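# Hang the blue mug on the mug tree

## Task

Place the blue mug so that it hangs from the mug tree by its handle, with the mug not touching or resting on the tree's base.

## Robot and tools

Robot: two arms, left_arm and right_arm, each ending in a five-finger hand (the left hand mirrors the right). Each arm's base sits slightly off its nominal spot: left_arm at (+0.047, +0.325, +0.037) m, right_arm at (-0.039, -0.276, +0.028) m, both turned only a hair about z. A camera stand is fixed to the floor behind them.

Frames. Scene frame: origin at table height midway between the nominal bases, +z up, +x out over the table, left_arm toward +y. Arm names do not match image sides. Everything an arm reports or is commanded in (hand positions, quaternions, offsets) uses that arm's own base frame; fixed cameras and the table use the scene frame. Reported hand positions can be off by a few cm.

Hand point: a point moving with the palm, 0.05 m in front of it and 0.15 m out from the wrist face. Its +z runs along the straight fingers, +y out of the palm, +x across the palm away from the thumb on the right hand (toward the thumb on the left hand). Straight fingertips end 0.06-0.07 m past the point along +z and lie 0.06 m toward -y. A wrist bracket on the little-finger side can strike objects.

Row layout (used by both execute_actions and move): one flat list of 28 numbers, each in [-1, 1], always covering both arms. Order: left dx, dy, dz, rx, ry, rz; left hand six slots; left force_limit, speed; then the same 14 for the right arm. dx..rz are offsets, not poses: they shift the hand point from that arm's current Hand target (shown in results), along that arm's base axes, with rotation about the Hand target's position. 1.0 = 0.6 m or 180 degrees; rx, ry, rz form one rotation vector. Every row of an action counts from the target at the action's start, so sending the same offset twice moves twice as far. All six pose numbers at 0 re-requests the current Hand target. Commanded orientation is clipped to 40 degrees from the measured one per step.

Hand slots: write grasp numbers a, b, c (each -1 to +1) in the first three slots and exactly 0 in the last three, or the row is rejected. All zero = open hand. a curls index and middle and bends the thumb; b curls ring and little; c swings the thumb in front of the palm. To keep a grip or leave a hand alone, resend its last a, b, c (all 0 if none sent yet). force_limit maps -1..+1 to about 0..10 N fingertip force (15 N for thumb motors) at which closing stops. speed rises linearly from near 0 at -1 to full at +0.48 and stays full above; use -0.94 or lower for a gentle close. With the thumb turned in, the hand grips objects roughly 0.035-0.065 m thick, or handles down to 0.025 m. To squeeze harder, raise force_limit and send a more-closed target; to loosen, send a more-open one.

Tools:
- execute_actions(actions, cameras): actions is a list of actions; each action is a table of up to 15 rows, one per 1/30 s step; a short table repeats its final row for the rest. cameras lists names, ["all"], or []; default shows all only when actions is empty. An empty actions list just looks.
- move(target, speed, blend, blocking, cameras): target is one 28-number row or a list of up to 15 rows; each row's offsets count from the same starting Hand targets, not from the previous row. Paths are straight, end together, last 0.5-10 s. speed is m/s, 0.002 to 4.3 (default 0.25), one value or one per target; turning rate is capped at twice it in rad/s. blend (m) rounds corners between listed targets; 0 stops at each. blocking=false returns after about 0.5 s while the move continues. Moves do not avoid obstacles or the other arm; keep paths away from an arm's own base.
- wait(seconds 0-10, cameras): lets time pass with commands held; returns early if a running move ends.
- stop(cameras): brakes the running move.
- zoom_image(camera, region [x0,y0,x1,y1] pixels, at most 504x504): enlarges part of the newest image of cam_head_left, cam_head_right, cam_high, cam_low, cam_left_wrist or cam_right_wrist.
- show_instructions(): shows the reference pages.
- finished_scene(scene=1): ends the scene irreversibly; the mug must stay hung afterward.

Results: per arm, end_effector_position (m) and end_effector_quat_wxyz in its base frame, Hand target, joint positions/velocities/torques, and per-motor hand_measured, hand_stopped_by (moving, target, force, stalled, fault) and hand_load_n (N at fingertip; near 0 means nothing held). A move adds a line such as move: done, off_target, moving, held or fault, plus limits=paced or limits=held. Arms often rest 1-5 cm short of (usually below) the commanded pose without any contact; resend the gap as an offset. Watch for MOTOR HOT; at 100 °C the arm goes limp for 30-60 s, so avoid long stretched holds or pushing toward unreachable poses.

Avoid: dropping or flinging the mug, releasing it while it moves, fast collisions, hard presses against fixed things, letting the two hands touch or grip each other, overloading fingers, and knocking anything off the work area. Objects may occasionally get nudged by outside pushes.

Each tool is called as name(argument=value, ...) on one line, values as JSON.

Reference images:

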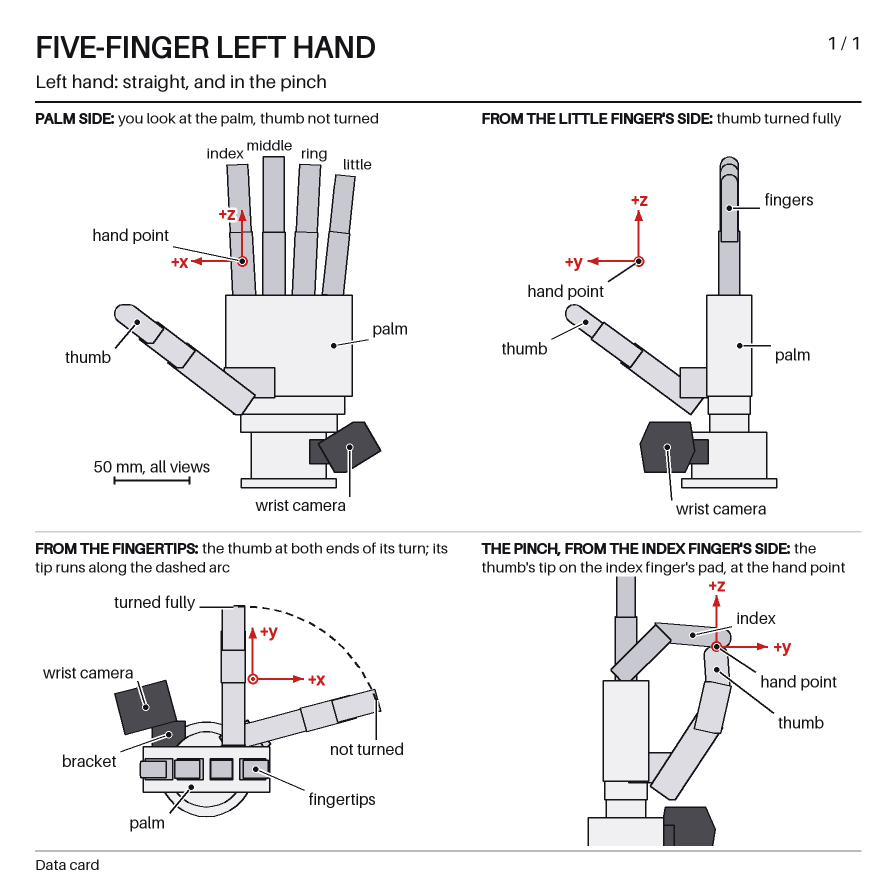

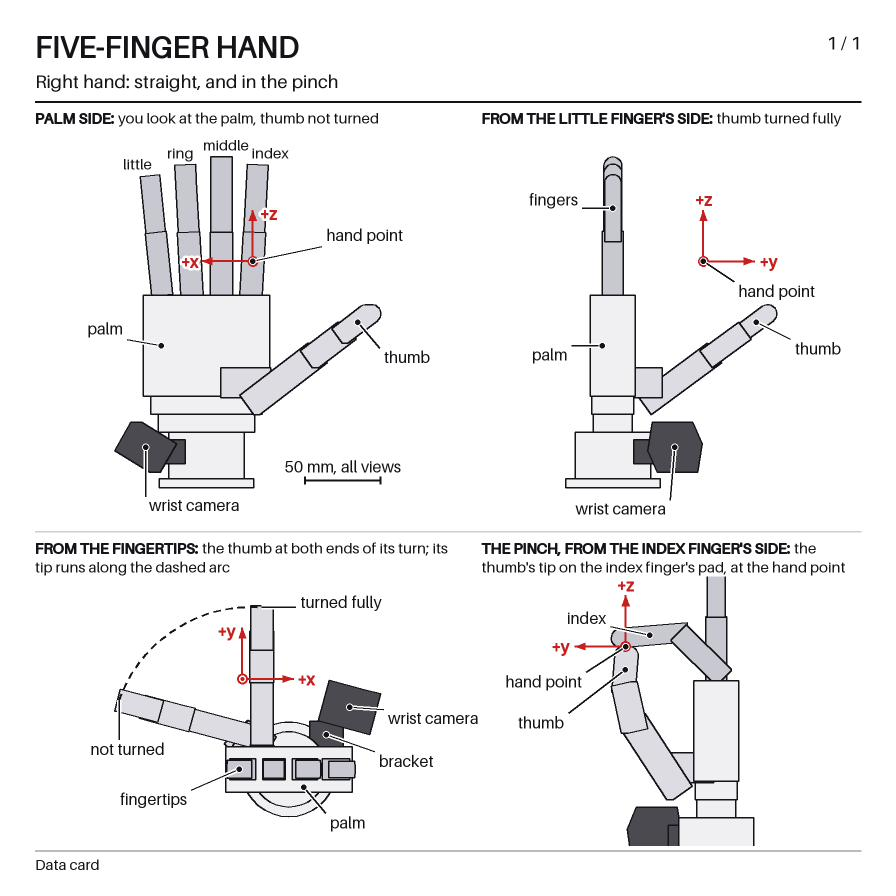

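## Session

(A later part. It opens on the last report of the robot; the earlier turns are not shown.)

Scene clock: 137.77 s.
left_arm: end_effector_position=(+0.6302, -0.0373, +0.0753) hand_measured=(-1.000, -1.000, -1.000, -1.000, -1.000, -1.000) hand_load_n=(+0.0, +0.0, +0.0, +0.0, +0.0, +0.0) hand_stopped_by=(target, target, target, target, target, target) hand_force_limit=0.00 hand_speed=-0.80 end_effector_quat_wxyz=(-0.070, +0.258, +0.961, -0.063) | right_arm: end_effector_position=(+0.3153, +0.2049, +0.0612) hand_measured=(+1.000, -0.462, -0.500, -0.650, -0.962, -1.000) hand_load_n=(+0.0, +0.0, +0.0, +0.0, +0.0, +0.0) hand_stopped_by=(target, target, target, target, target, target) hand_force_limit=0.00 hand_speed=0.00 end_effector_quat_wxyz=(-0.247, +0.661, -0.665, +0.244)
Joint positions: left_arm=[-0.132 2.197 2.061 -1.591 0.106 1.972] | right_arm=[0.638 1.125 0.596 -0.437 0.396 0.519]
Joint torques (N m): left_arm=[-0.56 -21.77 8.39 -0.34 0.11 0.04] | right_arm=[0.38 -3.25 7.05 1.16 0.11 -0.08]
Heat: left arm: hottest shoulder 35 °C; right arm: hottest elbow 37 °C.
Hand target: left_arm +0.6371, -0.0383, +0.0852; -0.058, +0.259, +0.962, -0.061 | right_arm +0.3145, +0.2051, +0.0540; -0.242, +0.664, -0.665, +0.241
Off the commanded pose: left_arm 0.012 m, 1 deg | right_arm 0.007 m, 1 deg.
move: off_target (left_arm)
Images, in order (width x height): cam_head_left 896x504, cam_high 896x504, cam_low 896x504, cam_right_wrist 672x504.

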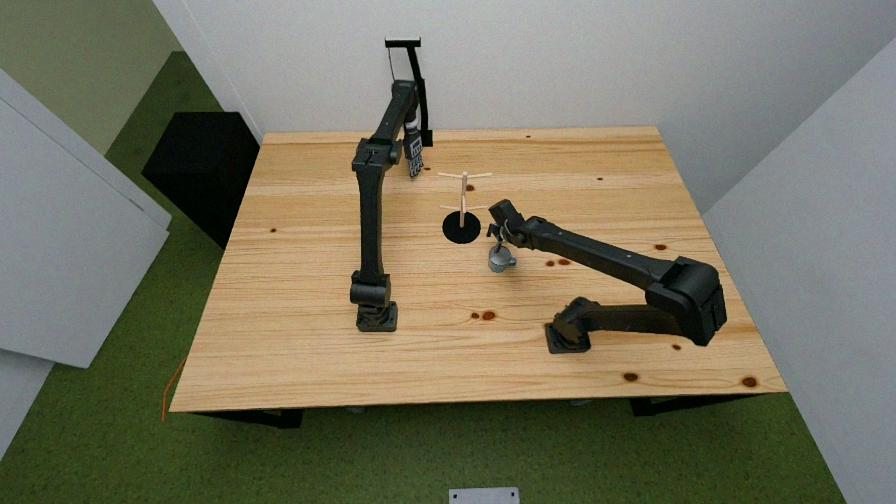

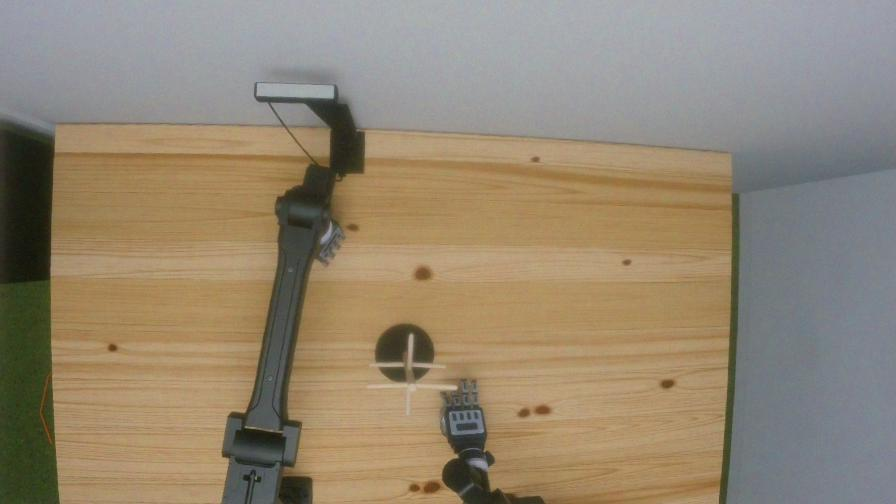

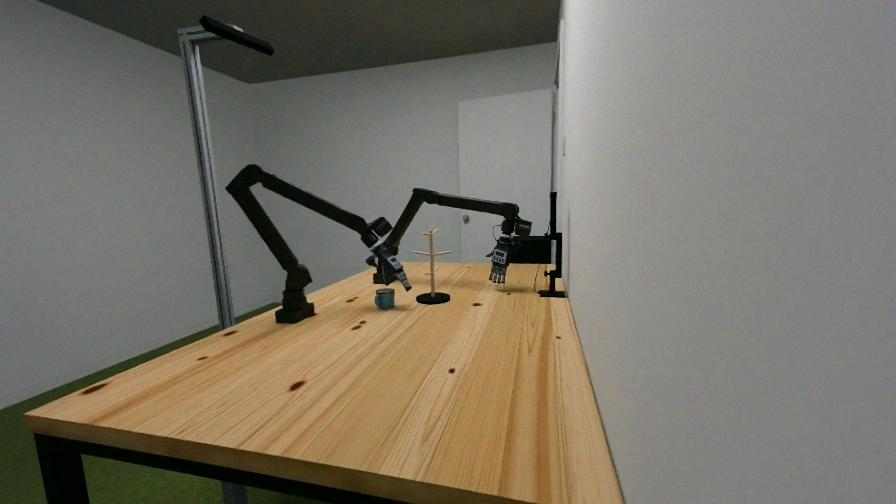

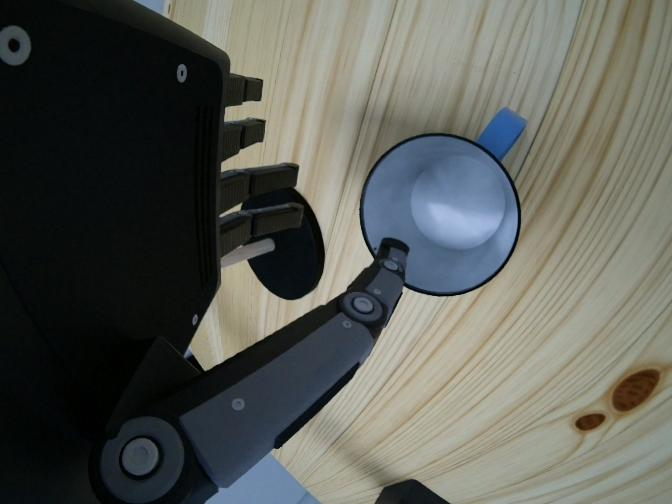

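move(target=[0,0,0,0,0,0,0,0,0,0,0,0,0,-0.8,0.0117,-0.0252,-0.0633,0,0,0,0.25,0,1,0,0,0,0,0], speed=0.1, cameras=["cam_head_left","cam_high","cam_low","cam_right_wrist"])

zoom_image(camera="cam_low", region=[360, 260, 430, 320])

zoom_image(camera="cam_head_left", region=[470, 220, 540, 290])

zoom_image(camera="cam_high", region=[420, 370, 500, 450])

Scene clock: 149.43 s.
left_arm: end_effector_position=(+0.6302, -0.0373, +0.0753) hand_measured=(-1.000, -1.000, -1.000, -1.000, -1.000, -1.000) hand_load_n=(+0.0, -0.5, +0.0, +0.0, +0.0, +0.0) hand_stopped_by=(target, target, target, target, target, target) hand_force_limit=0.00 hand_speed=-0.80 end_effector_quat_wxyz=(-0.070, +0.258, +0.961, -0.063) | right_arm: end_effector_position=(+0.3212, +0.1954, +0.0240) hand_measured=(+1.000, -0.462, -0.500, -0.650, -0.962, -1.000) hand_load_n=(+0.0, +0.0, +0.0, +0.0, +0.0, +0.0) hand_stopped_by=(target, target, target, target, target, target) hand_force_limit=0.00 hand_speed=0.00 end_effector_quat_wxyz=(-0.250, +0.662, -0.664, +0.241)
Joint positions: left_arm=[-0.132 2.197 2.061 -1.591 0.106 1.972] | right_arm=[0.595 1.199 0.527 -0.275 0.364 0.481]
Joint torques (N m): left_arm=[-0.44 -21.77 8.39 -0.32 0.11 0.02] | right_arm=[-0.09 -3.55 6.34 1.4 0.07 -0.15]
Heat: left arm: hottest shoulder 35 °C; right arm: hottest elbow 36 °C.
Hand target: left_arm +0.6371, -0.0383, +0.0852; -0.058, +0.259, +0.962, -0.061 | right_arm +0.3215, +0.1899, +0.0159; -0.242, +0.664, -0.665, +0.241
Off the commanded pose: left_arm 0.012 m, 1 deg | right_arm 0.010 m, 1 deg.
move: off_target (left_arm)
Images, in order (width x height): cam_head_left 896x504, cam_high 896x504, cam_low 896x504, cam_right_wrist 672x504.

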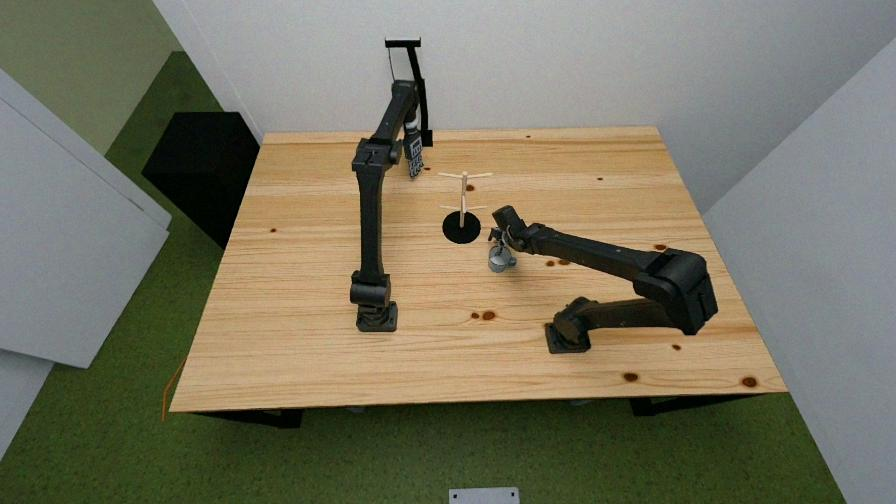

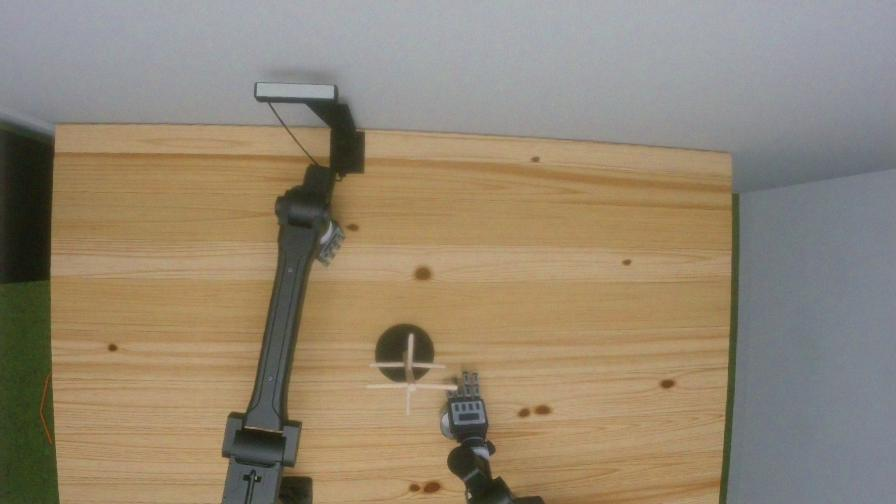

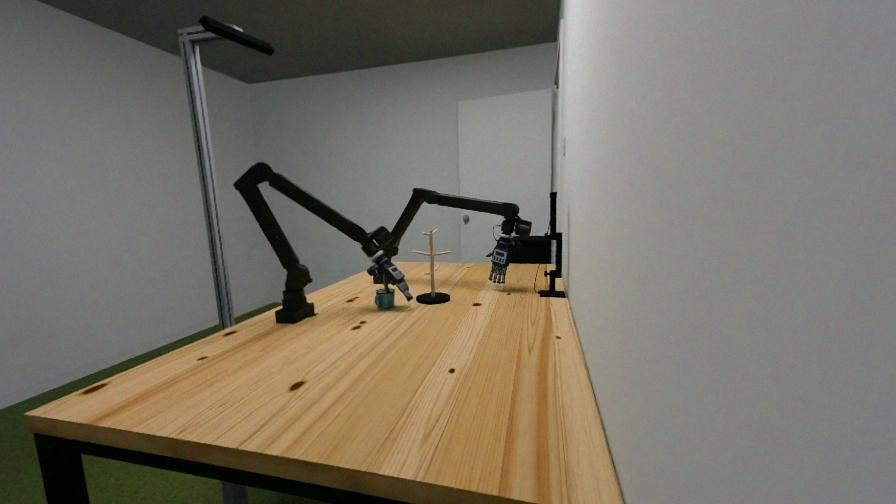

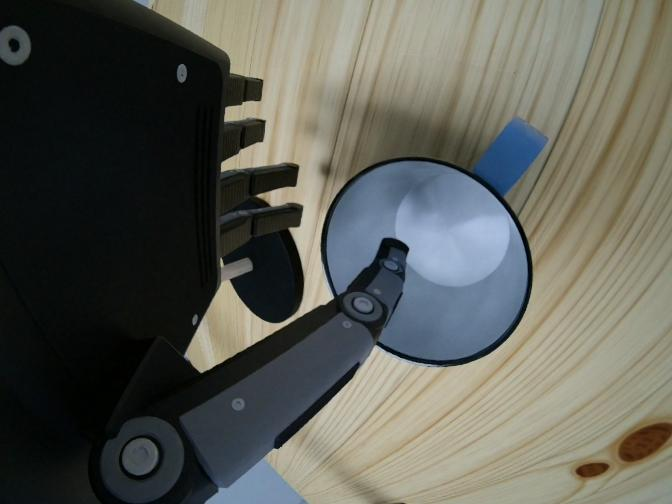

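Scaled by 7.200 from the camera's 896x504 image, which has a finer 1280x720 frame.

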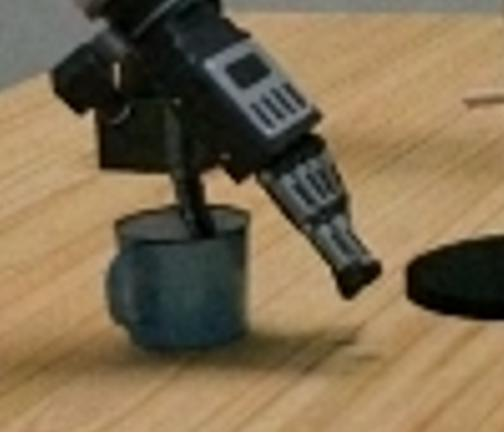

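Scaled by 7.200 from the camera's 896x504 image, which has a finer 1280x720 frame.

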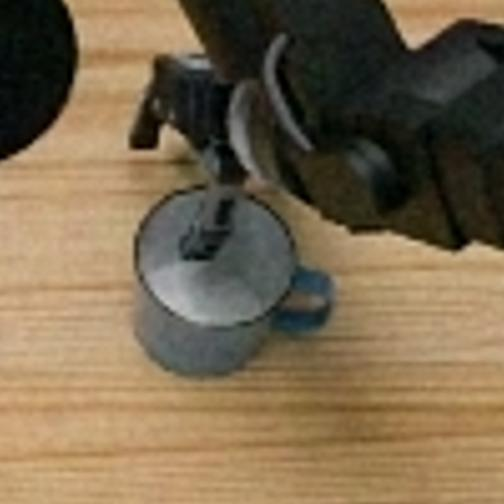

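Scaled by 6.300 from the camera's 896x504 image, which has a finer 1280x720 frame.

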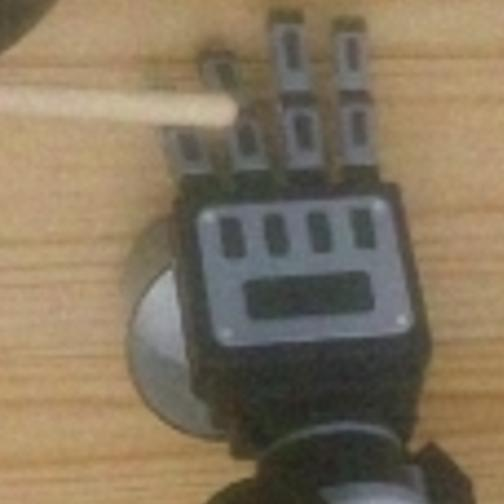

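move(target=[0,0,0,0,0,0,0,0,0,0,0,0,0,-0.8,0.0,-0.003,-0.0133,0,0,0,0.4,0,1,0,0,0,-0.2,-0.3], speed=0.08, cameras=["cam_head_left","cam_low","cam_right_wrist"])

zoom_image(camera="cam_head_left", region=[470, 220, 540, 290])

zoom_image(camera="cam_low", region=[360, 260, 430, 320])

Scene clock: 153.57 s.
left_arm: end_effector_position=(+0.6302, -0.0373, +0.0753) hand_measured=(-1.000, -1.000, -1.000, -1.000, -1.000, -1.000) hand_load_n=(+0.0, +0.0, +0.0, +0.0, +0.0, +0.0) hand_stopped_by=(target, target, target, target, target, target) hand_force_limit=0.00 hand_speed=-0.80 end_effector_quat_wxyz=(-0.070, +0.258, +0.961, -0.063) | right_arm: end_effector_position=(+0.3217, +0.1942, +0.0165) hand_measured=(+1.000, -0.350, -0.200, -0.350, -0.940, -1.000) hand_load_n=(+0.0, +0.0, +0.0, +0.0, +0.5, +0.0) hand_stopped_by=(target, target, target, target, target, target) hand_force_limit=-0.20 hand_speed=-0.30 end_effector_quat_wxyz=(-0.251, +0.662, -0.664, +0.241)
Joint positions: left_arm=[-0.132 2.197 2.061 -1.591 0.106 1.972] | right_arm=[0.59 1.217 0.514 -0.241 0.361 0.476]
Joint torques (N m): left_arm=[-0.67 -21.83 8.44 -0.34 0.1 0.03] | right_arm=[-0.32 -3.84 6.31 1.26 0.04 -0.16]
Heat: left arm: hottest shoulder 35 °C; right arm: hottest elbow 36 °C.
Hand target: left_arm +0.6371, -0.0383, +0.0852; -0.058, +0.259, +0.962, -0.061 | right_arm +0.3215, +0.1881, +0.0080; -0.242, +0.664, -0.665, +0.241
Off the commanded pose: left_arm 0.012 m, 1 deg | right_arm 0.011 m, 1 deg.
move: off_target (left_arm, right_arm)
Images, in order (width x height): cam_head_left 896x504, cam_low 896x504, cam_right_wrist 672x504.

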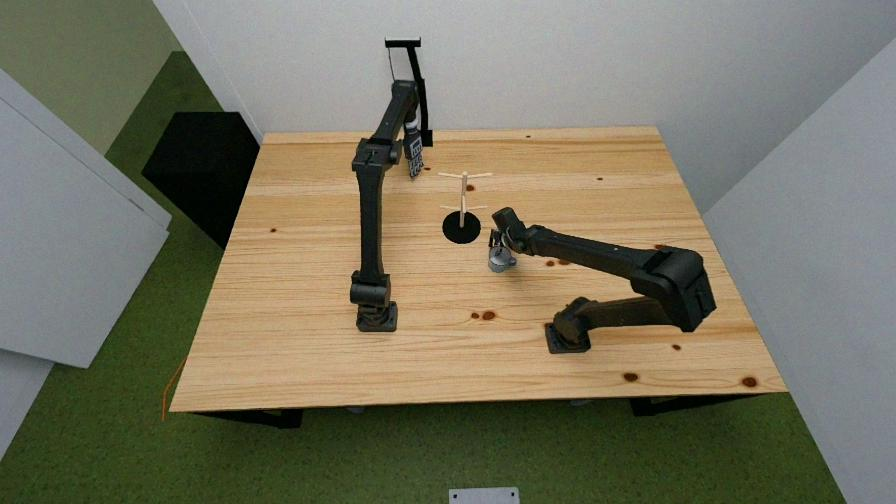

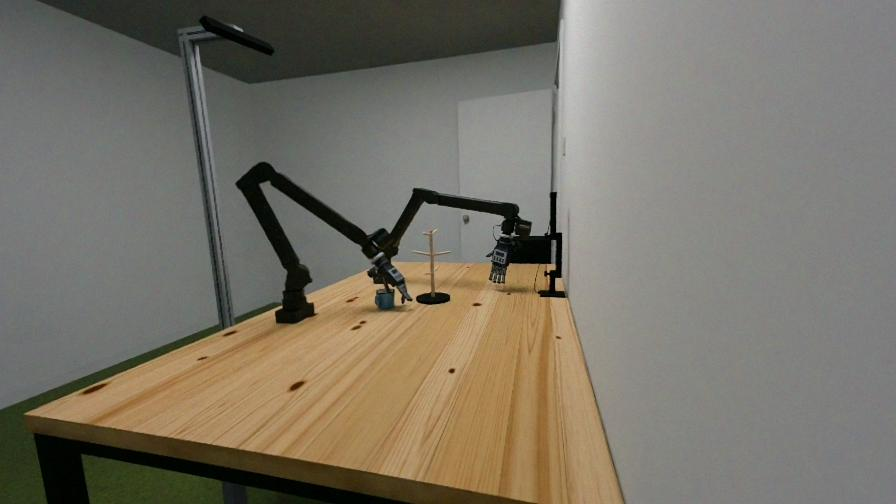

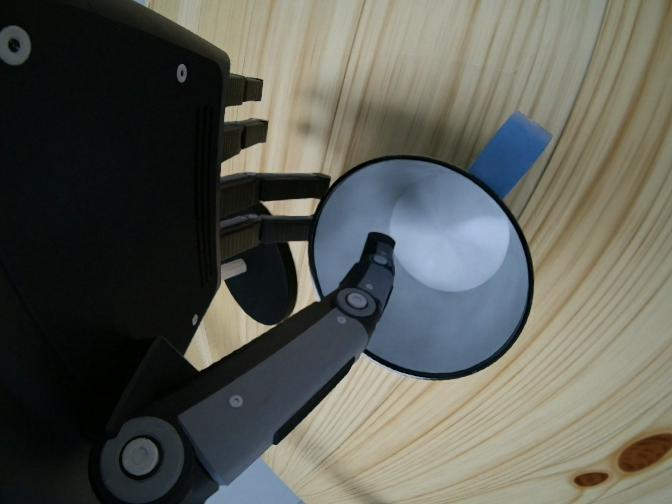

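Scaled by 7.200 from the camera's 896x504 image, which has a finer 1280x720 frame.

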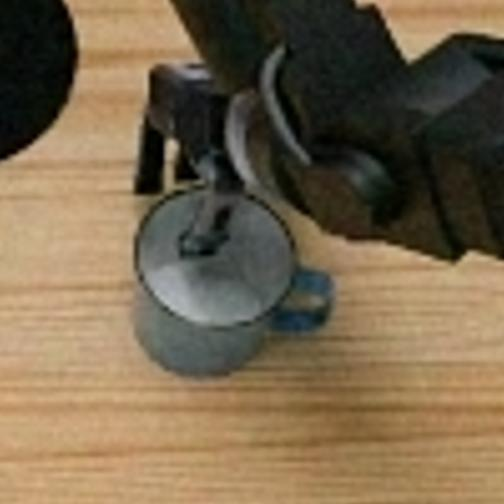

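Scaled by 7.200 from the camera's 896x504 image, which has a finer 1280x720 frame.

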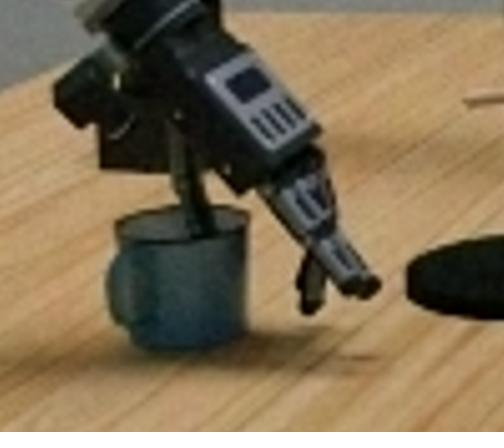

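move(target=[0,0,0,0,0,0,0,0,0,0,0,0,0,-0.8,0.0,0.0,0.0,0,0,0,0.85,0,1,0,0,0,-0.2,-0.88], speed=0.08, cameras=["cam_head_left","cam_low","cam_right_wrist"])

zoom_image(camera="cam_head_left", region=[470, 220, 540, 290])

zoom_image(camera="cam_low", region=[360, 260, 430, 320])

Scene clock: 157.83 s.
left_arm: end_effector_position=(+0.6302, -0.0373, +0.0753) hand_measured=(-1.000, -1.000, -1.000, -1.000, -1.000, -1.000) hand_load_n=(+0.0, +0.0, +0.0, +0.0, +0.0, +0.0) hand_stopped_by=(target, target, target, target, target, target) hand_force_limit=0.00 hand_speed=-0.80 end_effector_quat_wxyz=(-0.070, +0.258, +0.961, -0.063) | right_arm: end_effector_position=(+0.3205, +0.1935, +0.0144) hand_measured=(+1.000, -0.118, +0.222, +0.148, -0.872, -1.000) hand_load_n=(+0.0, +4.5, +2.5, +1.0, +0.0, -0.5) hand_stopped_by=(target, force, force, force, target, target) hand_force_limit=-0.20 hand_speed=-0.88 end_effector_quat_wxyz=(-0.249, +0.663, -0.664, +0.241)
Joint positions: left_arm=[-0.132 2.197 2.061 -1.591 0.106 1.972] | right_arm=[0.59 1.22 0.512 -0.24 0.36 0.474]
Joint torques (N m): left_arm=[-0.56 -21.83 8.42 -0.31 0.11 0.01] | right_arm=[-0.44 -3.9 6.35 1.32 0.09 -0.16]
Heat: left arm: hottest shoulder 35 °C; right arm: hottest elbow 36 °C.
Hand target: left_arm +0.6371, -0.0383, +0.0852; -0.058, +0.259, +0.962, -0.061 | right_arm +0.3214, +0.1881, +0.0079; -0.242, +0.664, -0.665, +0.241
Off the commanded pose: left_arm 0.012 m, 1 deg | right_arm 0.008 m, 1 deg.
move: off_target (left_arm)
Images, in order (width x height): cam_head_left 896x504, cam_low 896x504, cam_right_wrist 672x504.

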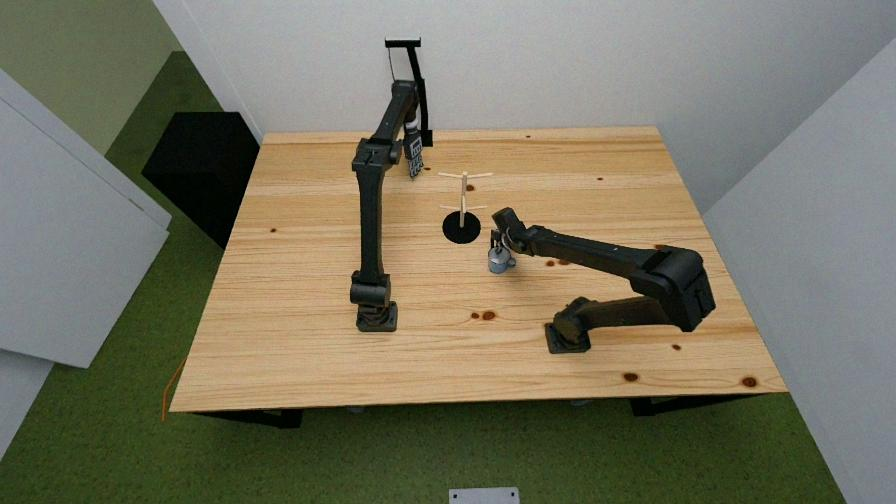

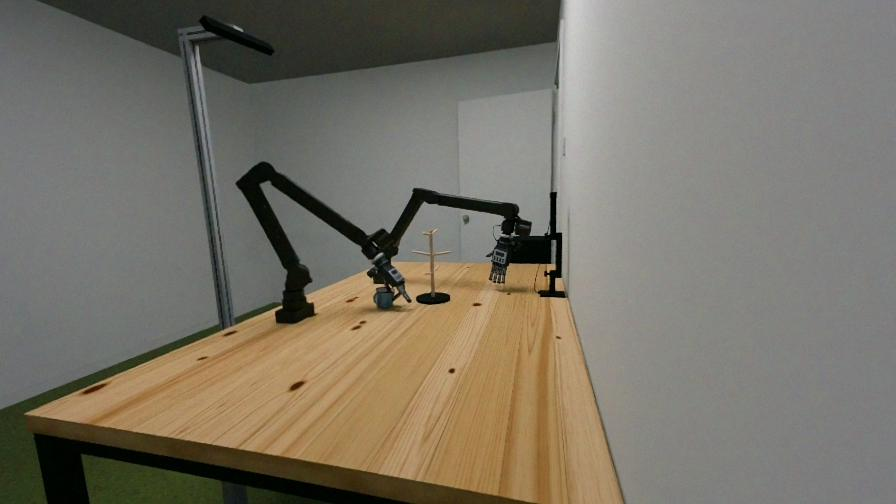

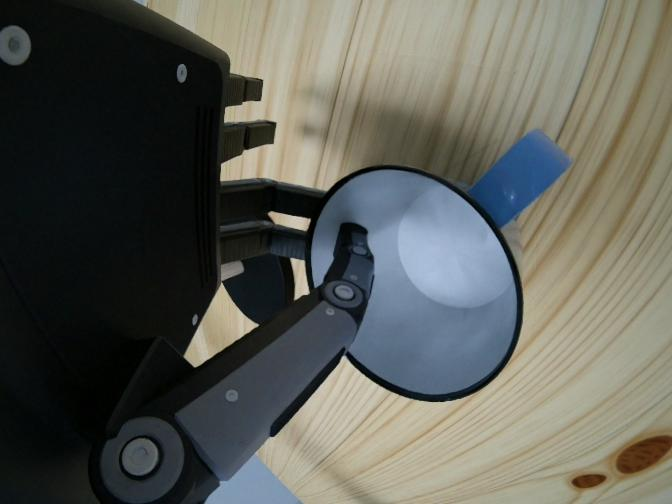

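Scaled by 7.200 from the camera's 896x504 image, which has a finer 1280x720 frame.

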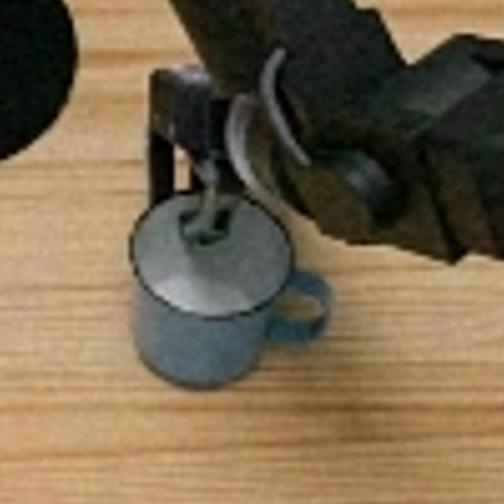

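Scaled by 7.200 from the camera's 896x504 image, which has a finer 1280x720 frame.

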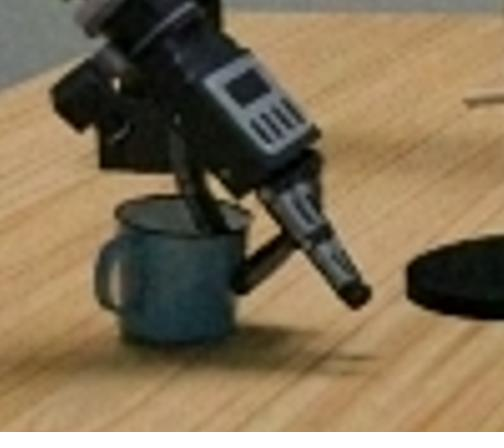

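move(target=[0,0,0,0,0,0,0,0,0,0,0,0,0,-0.8,0.0,0.0,0.0667,0,0,0,0.85,0,1,0,0,0,-0.2,-0.88], speed=0.08, cameras=["cam_head_left","cam_low","cam_right_wrist"])

zoom_image(camera="cam_head_left", region=[470, 200, 550, 280])

zoom_image(camera="cam_low", region=[360, 240, 440, 320])

Scene clock: 160.50 s.
left_arm: end_effector_position=(+0.6302, -0.0373, +0.0753) hand_measured=(-1.000, -1.000, -1.000, -1.000, -1.000, -1.000) hand_load_n=(+0.0, +0.0, +0.0, +0.0, +0.0, +0.0) hand_stopped_by=(target, target, target, target, target, target) hand_force_limit=0.00 hand_speed=-0.80 end_effector_quat_wxyz=(-0.070, +0.258, +0.961, -0.063) | right_arm: end_effector_position=(+0.3024, +0.1815, +0.0256) hand_measured=(+1.000, -0.118, +0.222, +0.148, -0.872, -1.000) hand_load_n=(+0.0, +6.0, +3.5, +2.5, +0.0, +0.0) hand_stopped_by=(target, force, force, force, target, target) hand_force_limit=-0.20 hand_speed=-0.88 end_effector_quat_wxyz=(-0.222, +0.673, -0.665, +0.235)
Joint positions: left_arm=[-0.132 2.197 2.061 -1.591 0.106 1.972] | right_arm=[0.59 1.152 0.522 -0.378 0.36 0.474]
Joint torques (N m): left_arm=[-0.5 -21.89 8.42 -0.34 0.1 0.03] | right_arm=[-0.79 -4.95 10.36 0.5 0.13 -0.14]
Heat: left arm: hottest shoulder 35 °C; right arm: hottest elbow 36 °C.
Hand target: left_arm +0.6371, -0.0383, +0.0852; -0.058, +0.259, +0.962, -0.061 | right_arm +0.3214, +0.1881, +0.0478; -0.242, +0.664, -0.665, +0.241
Off the commanded pose: left_arm 0.012 m, 1 deg | right_arm 0.030 m, 3 deg.
move: off_target (left_arm, right_arm)
Images, in order (width x height): cam_head_left 896x504, cam_low 896x504, cam_right_wrist 672x504.

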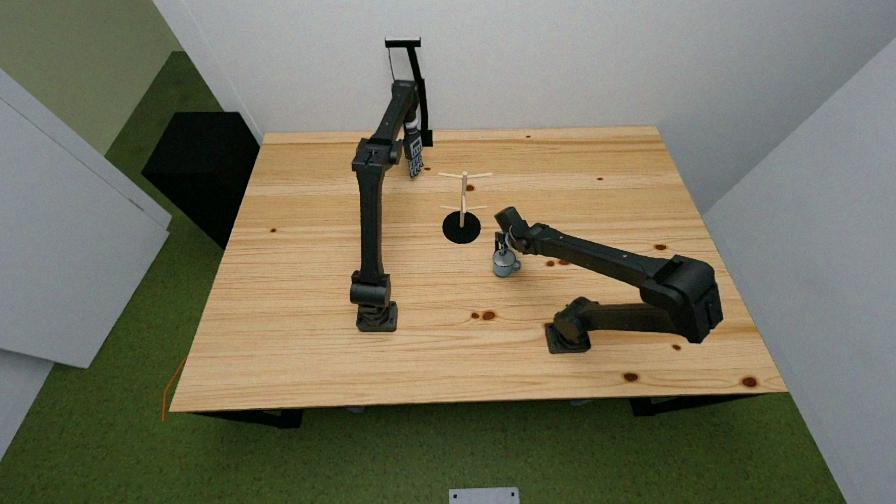

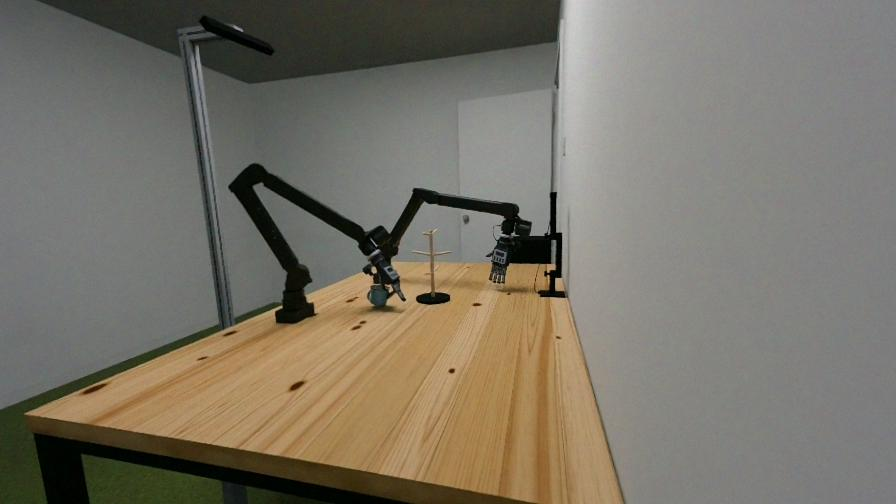

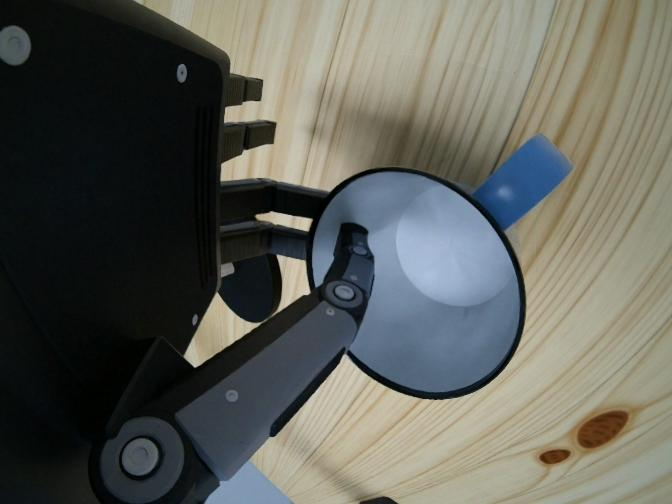

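Scaled by 6.300 from the camera's 896x504 image, which has a finer 1280x720 frame.

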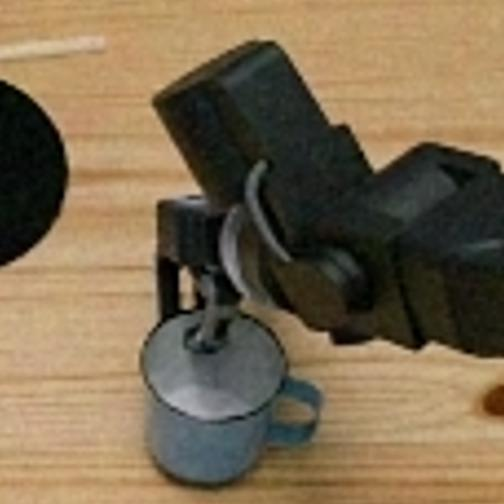

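Scaled by 6.300 from the camera's 896x504 image, which has a finer 1280x720 frame.

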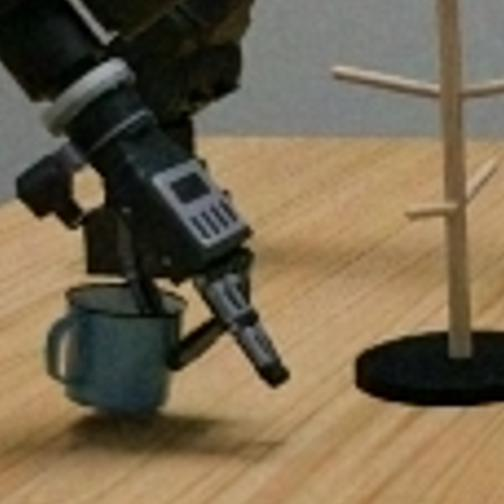

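move(target=[0,0,0,0,0,0,0,0,0,0,0,0,0,-0.8,-0.01,0.0,0.05,0,0,0,1,0,1,0,0,0,0.1,-0.9], speed=0.08, cameras=["cam_low","cam_right_wrist"])

zoom_image(camera="cam_low", region=[360, 220, 460, 320])

Scene clock: 162.73 s.
left_arm: end_effector_position=(+0.6302, -0.0373, +0.0753) hand_measured=(-1.000, -1.000, -1.000, -1.000, -1.000, -1.000) hand_load_n=(+0.0, +0.0, +0.0, +0.0, +0.0, +0.0) hand_stopped_by=(target, target, target, target, target, target) hand_force_limit=0.00 hand_speed=-0.80 end_effector_quat_wxyz=(-0.070, +0.258, +0.961, -0.063) | right_arm: end_effector_position=(+0.2986, +0.1788, +0.0538) hand_measured=(+1.000, -0.080, +0.238, +0.202, -0.850, -1.000) hand_load_n=(+0.0, +9.0, +4.0, +5.0, +0.0, +0.0) hand_stopped_by=(target, force, force, force, target, target) hand_force_limit=0.10 hand_speed=-0.90 end_effector_quat_wxyz=(-0.219, +0.674, -0.665, +0.235)
Joint positions: left_arm=[-0.132 2.197 2.061 -1.591 0.106 1.972] | right_arm=[0.59 1.079 0.563 -0.496 0.36 0.473]
Joint torques (N m): left_arm=[-0.38 -21.83 8.4 -0.34 0.11 0.04] | right_arm=[0.44 -5.01 10.99 0.5 0.33 -0.02]
Heat: left arm: hottest shoulder 35 °C; right arm: hottest elbow 36 °C.
Hand target: left_arm +0.6371, -0.0383, +0.0852; -0.058, +0.259, +0.962, -0.061 | right_arm +0.3154, +0.1881, +0.0780; -0.242, +0.664, -0.665, +0.241
Off the commanded pose: left_arm 0.012 m, 1 deg | right_arm 0.031 m, 3 deg.
move: off_target (left_arm, right_arm)
Images, in order (width x height): cam_low 896x504, cam_right_wrist 672x504.

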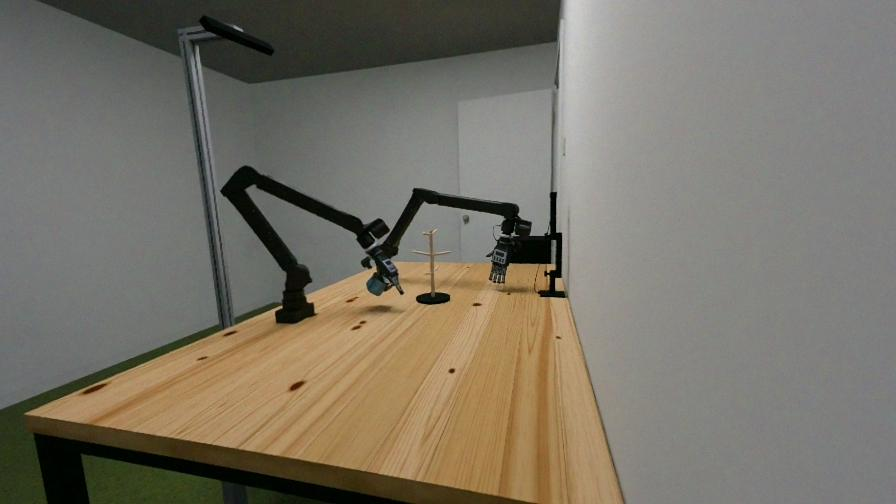

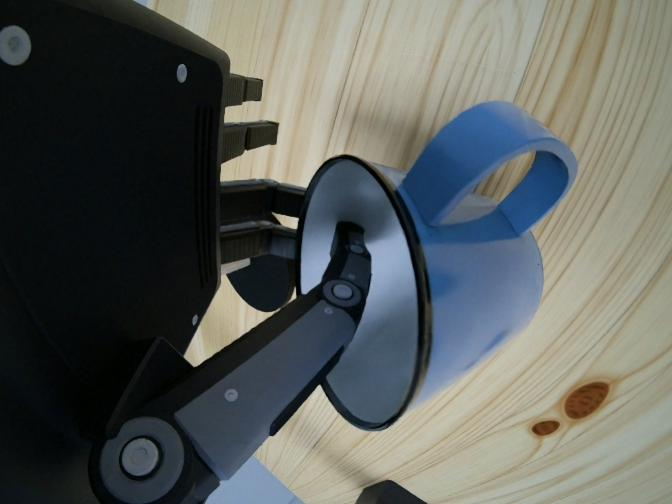

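Scaled by 5.040 from the camera's 896x504 image, which has a finer 1280x720 frame.

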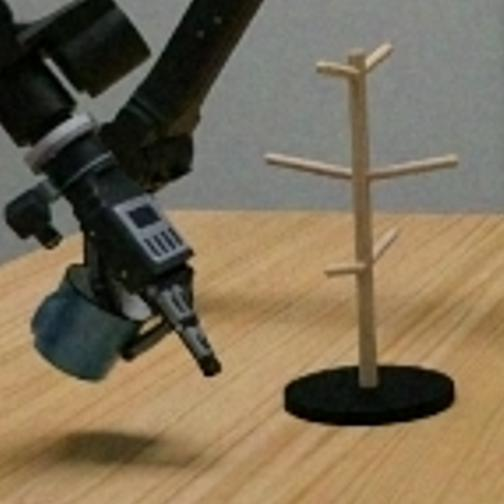

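zoom_image(camera="cam_right_wrist", region=[280, 80, 600, 440])

Scaled by 1.400 from the camera's 672x504 image, which has a finer 960x720 frame.

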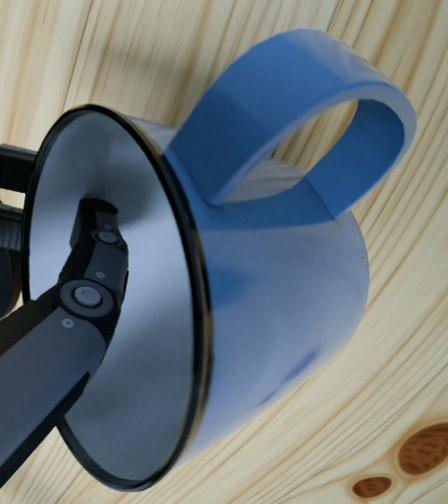

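move(target=[0,0,0,0,0,0,0,0,0,0,0,0,0,-0.8,0.0243,-0.1802,0.2367,-0.152,-0.2407,0.2773,1,0,1,0,0,0,0.1,-0.9], speed=0.16, cameras=["cam_head_left","cam_low","cam_right_wrist"])

Scene clock: 190.43 s.
left_arm: end_effector_position=(+0.6302, -0.0373, +0.0753) hand_measured=(-1.000, -1.000, -1.000, -1.000, -1.000, -1.000) hand_load_n=(+0.0, +0.0, +0.0, +0.0, +0.0, +0.0) hand_stopped_by=(target, target, target, target, target, target) hand_force_limit=0.00 hand_speed=-0.80 end_effector_quat_wxyz=(-0.070, +0.258, +0.961, -0.063) | right_arm: end_effector_position=(+0.3263, +0.0847, +0.2108) hand_measured=(+1.000, -0.080, +0.238, +0.202, -0.850, -1.000) hand_load_n=(+0.5, +9.0, +4.5, +3.5, +0.0, +0.0) hand_stopped_by=(target, force, force, force, target, target) hand_force_limit=0.10 hand_speed=-0.90 end_effector_quat_wxyz=(-0.384, +0.787, -0.138, +0.463)
Joint positions: left_arm=[-0.132 2.197 2.061 -1.591 0.106 1.972] | right_arm=[0.086 0.495 0.442 -0.254 -0.416 -0.831]
Joint torques (N m): left_arm=[-0.5 -21.89 8.4 -0.28 0.11 0.02] | right_arm=[-0.44 -0.03 8.92 2.11 -0.29 -0.26]
Heat: left arm: hottest shoulder 36 °C; right arm: hottest elbow 38 °C.
Hand target: left_arm +0.6371, -0.0383, +0.0852; -0.058, +0.259, +0.962, -0.061 | right_arm +0.3300, +0.0799, +0.2200; -0.382, +0.779, -0.129, +0.481
Off the commanded pose: left_arm 0.012 m, 1 deg | right_arm 0.011 m, 3 deg.
move: off_target (left_arm, right_arm)
Images, in order (width x height): cam_head_left 896x504, cam_low 896x504, cam_right_wrist 672x504.

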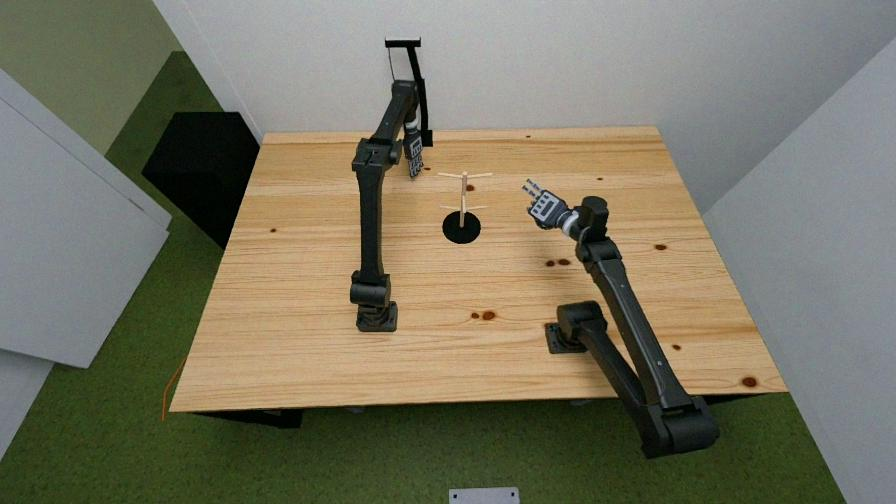

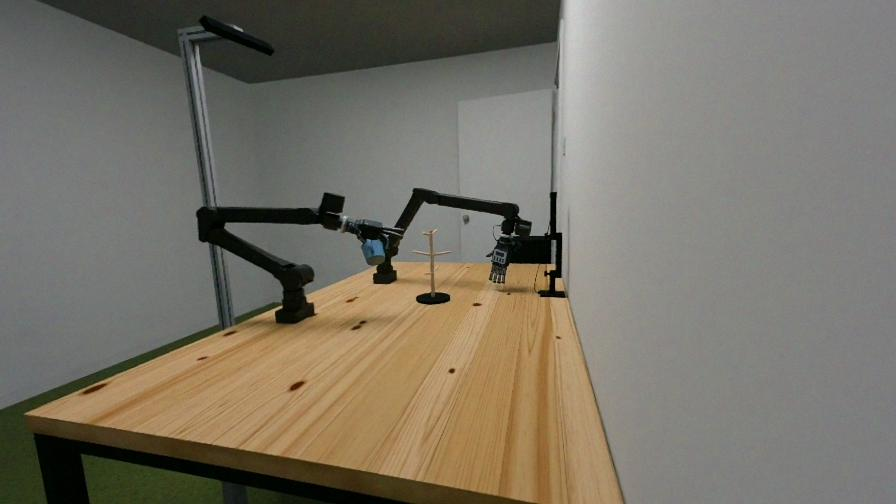

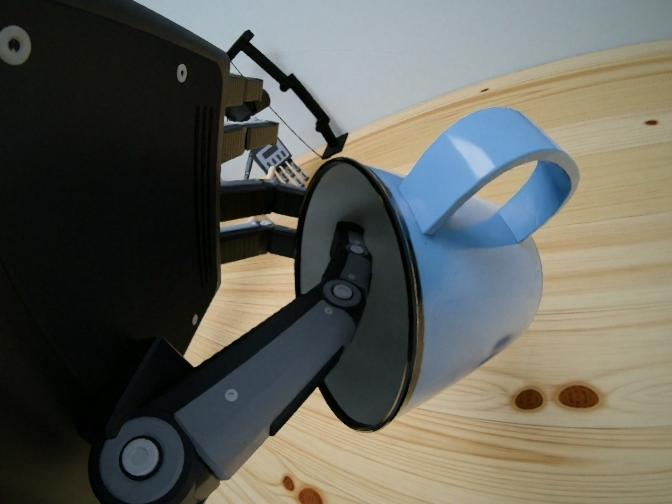

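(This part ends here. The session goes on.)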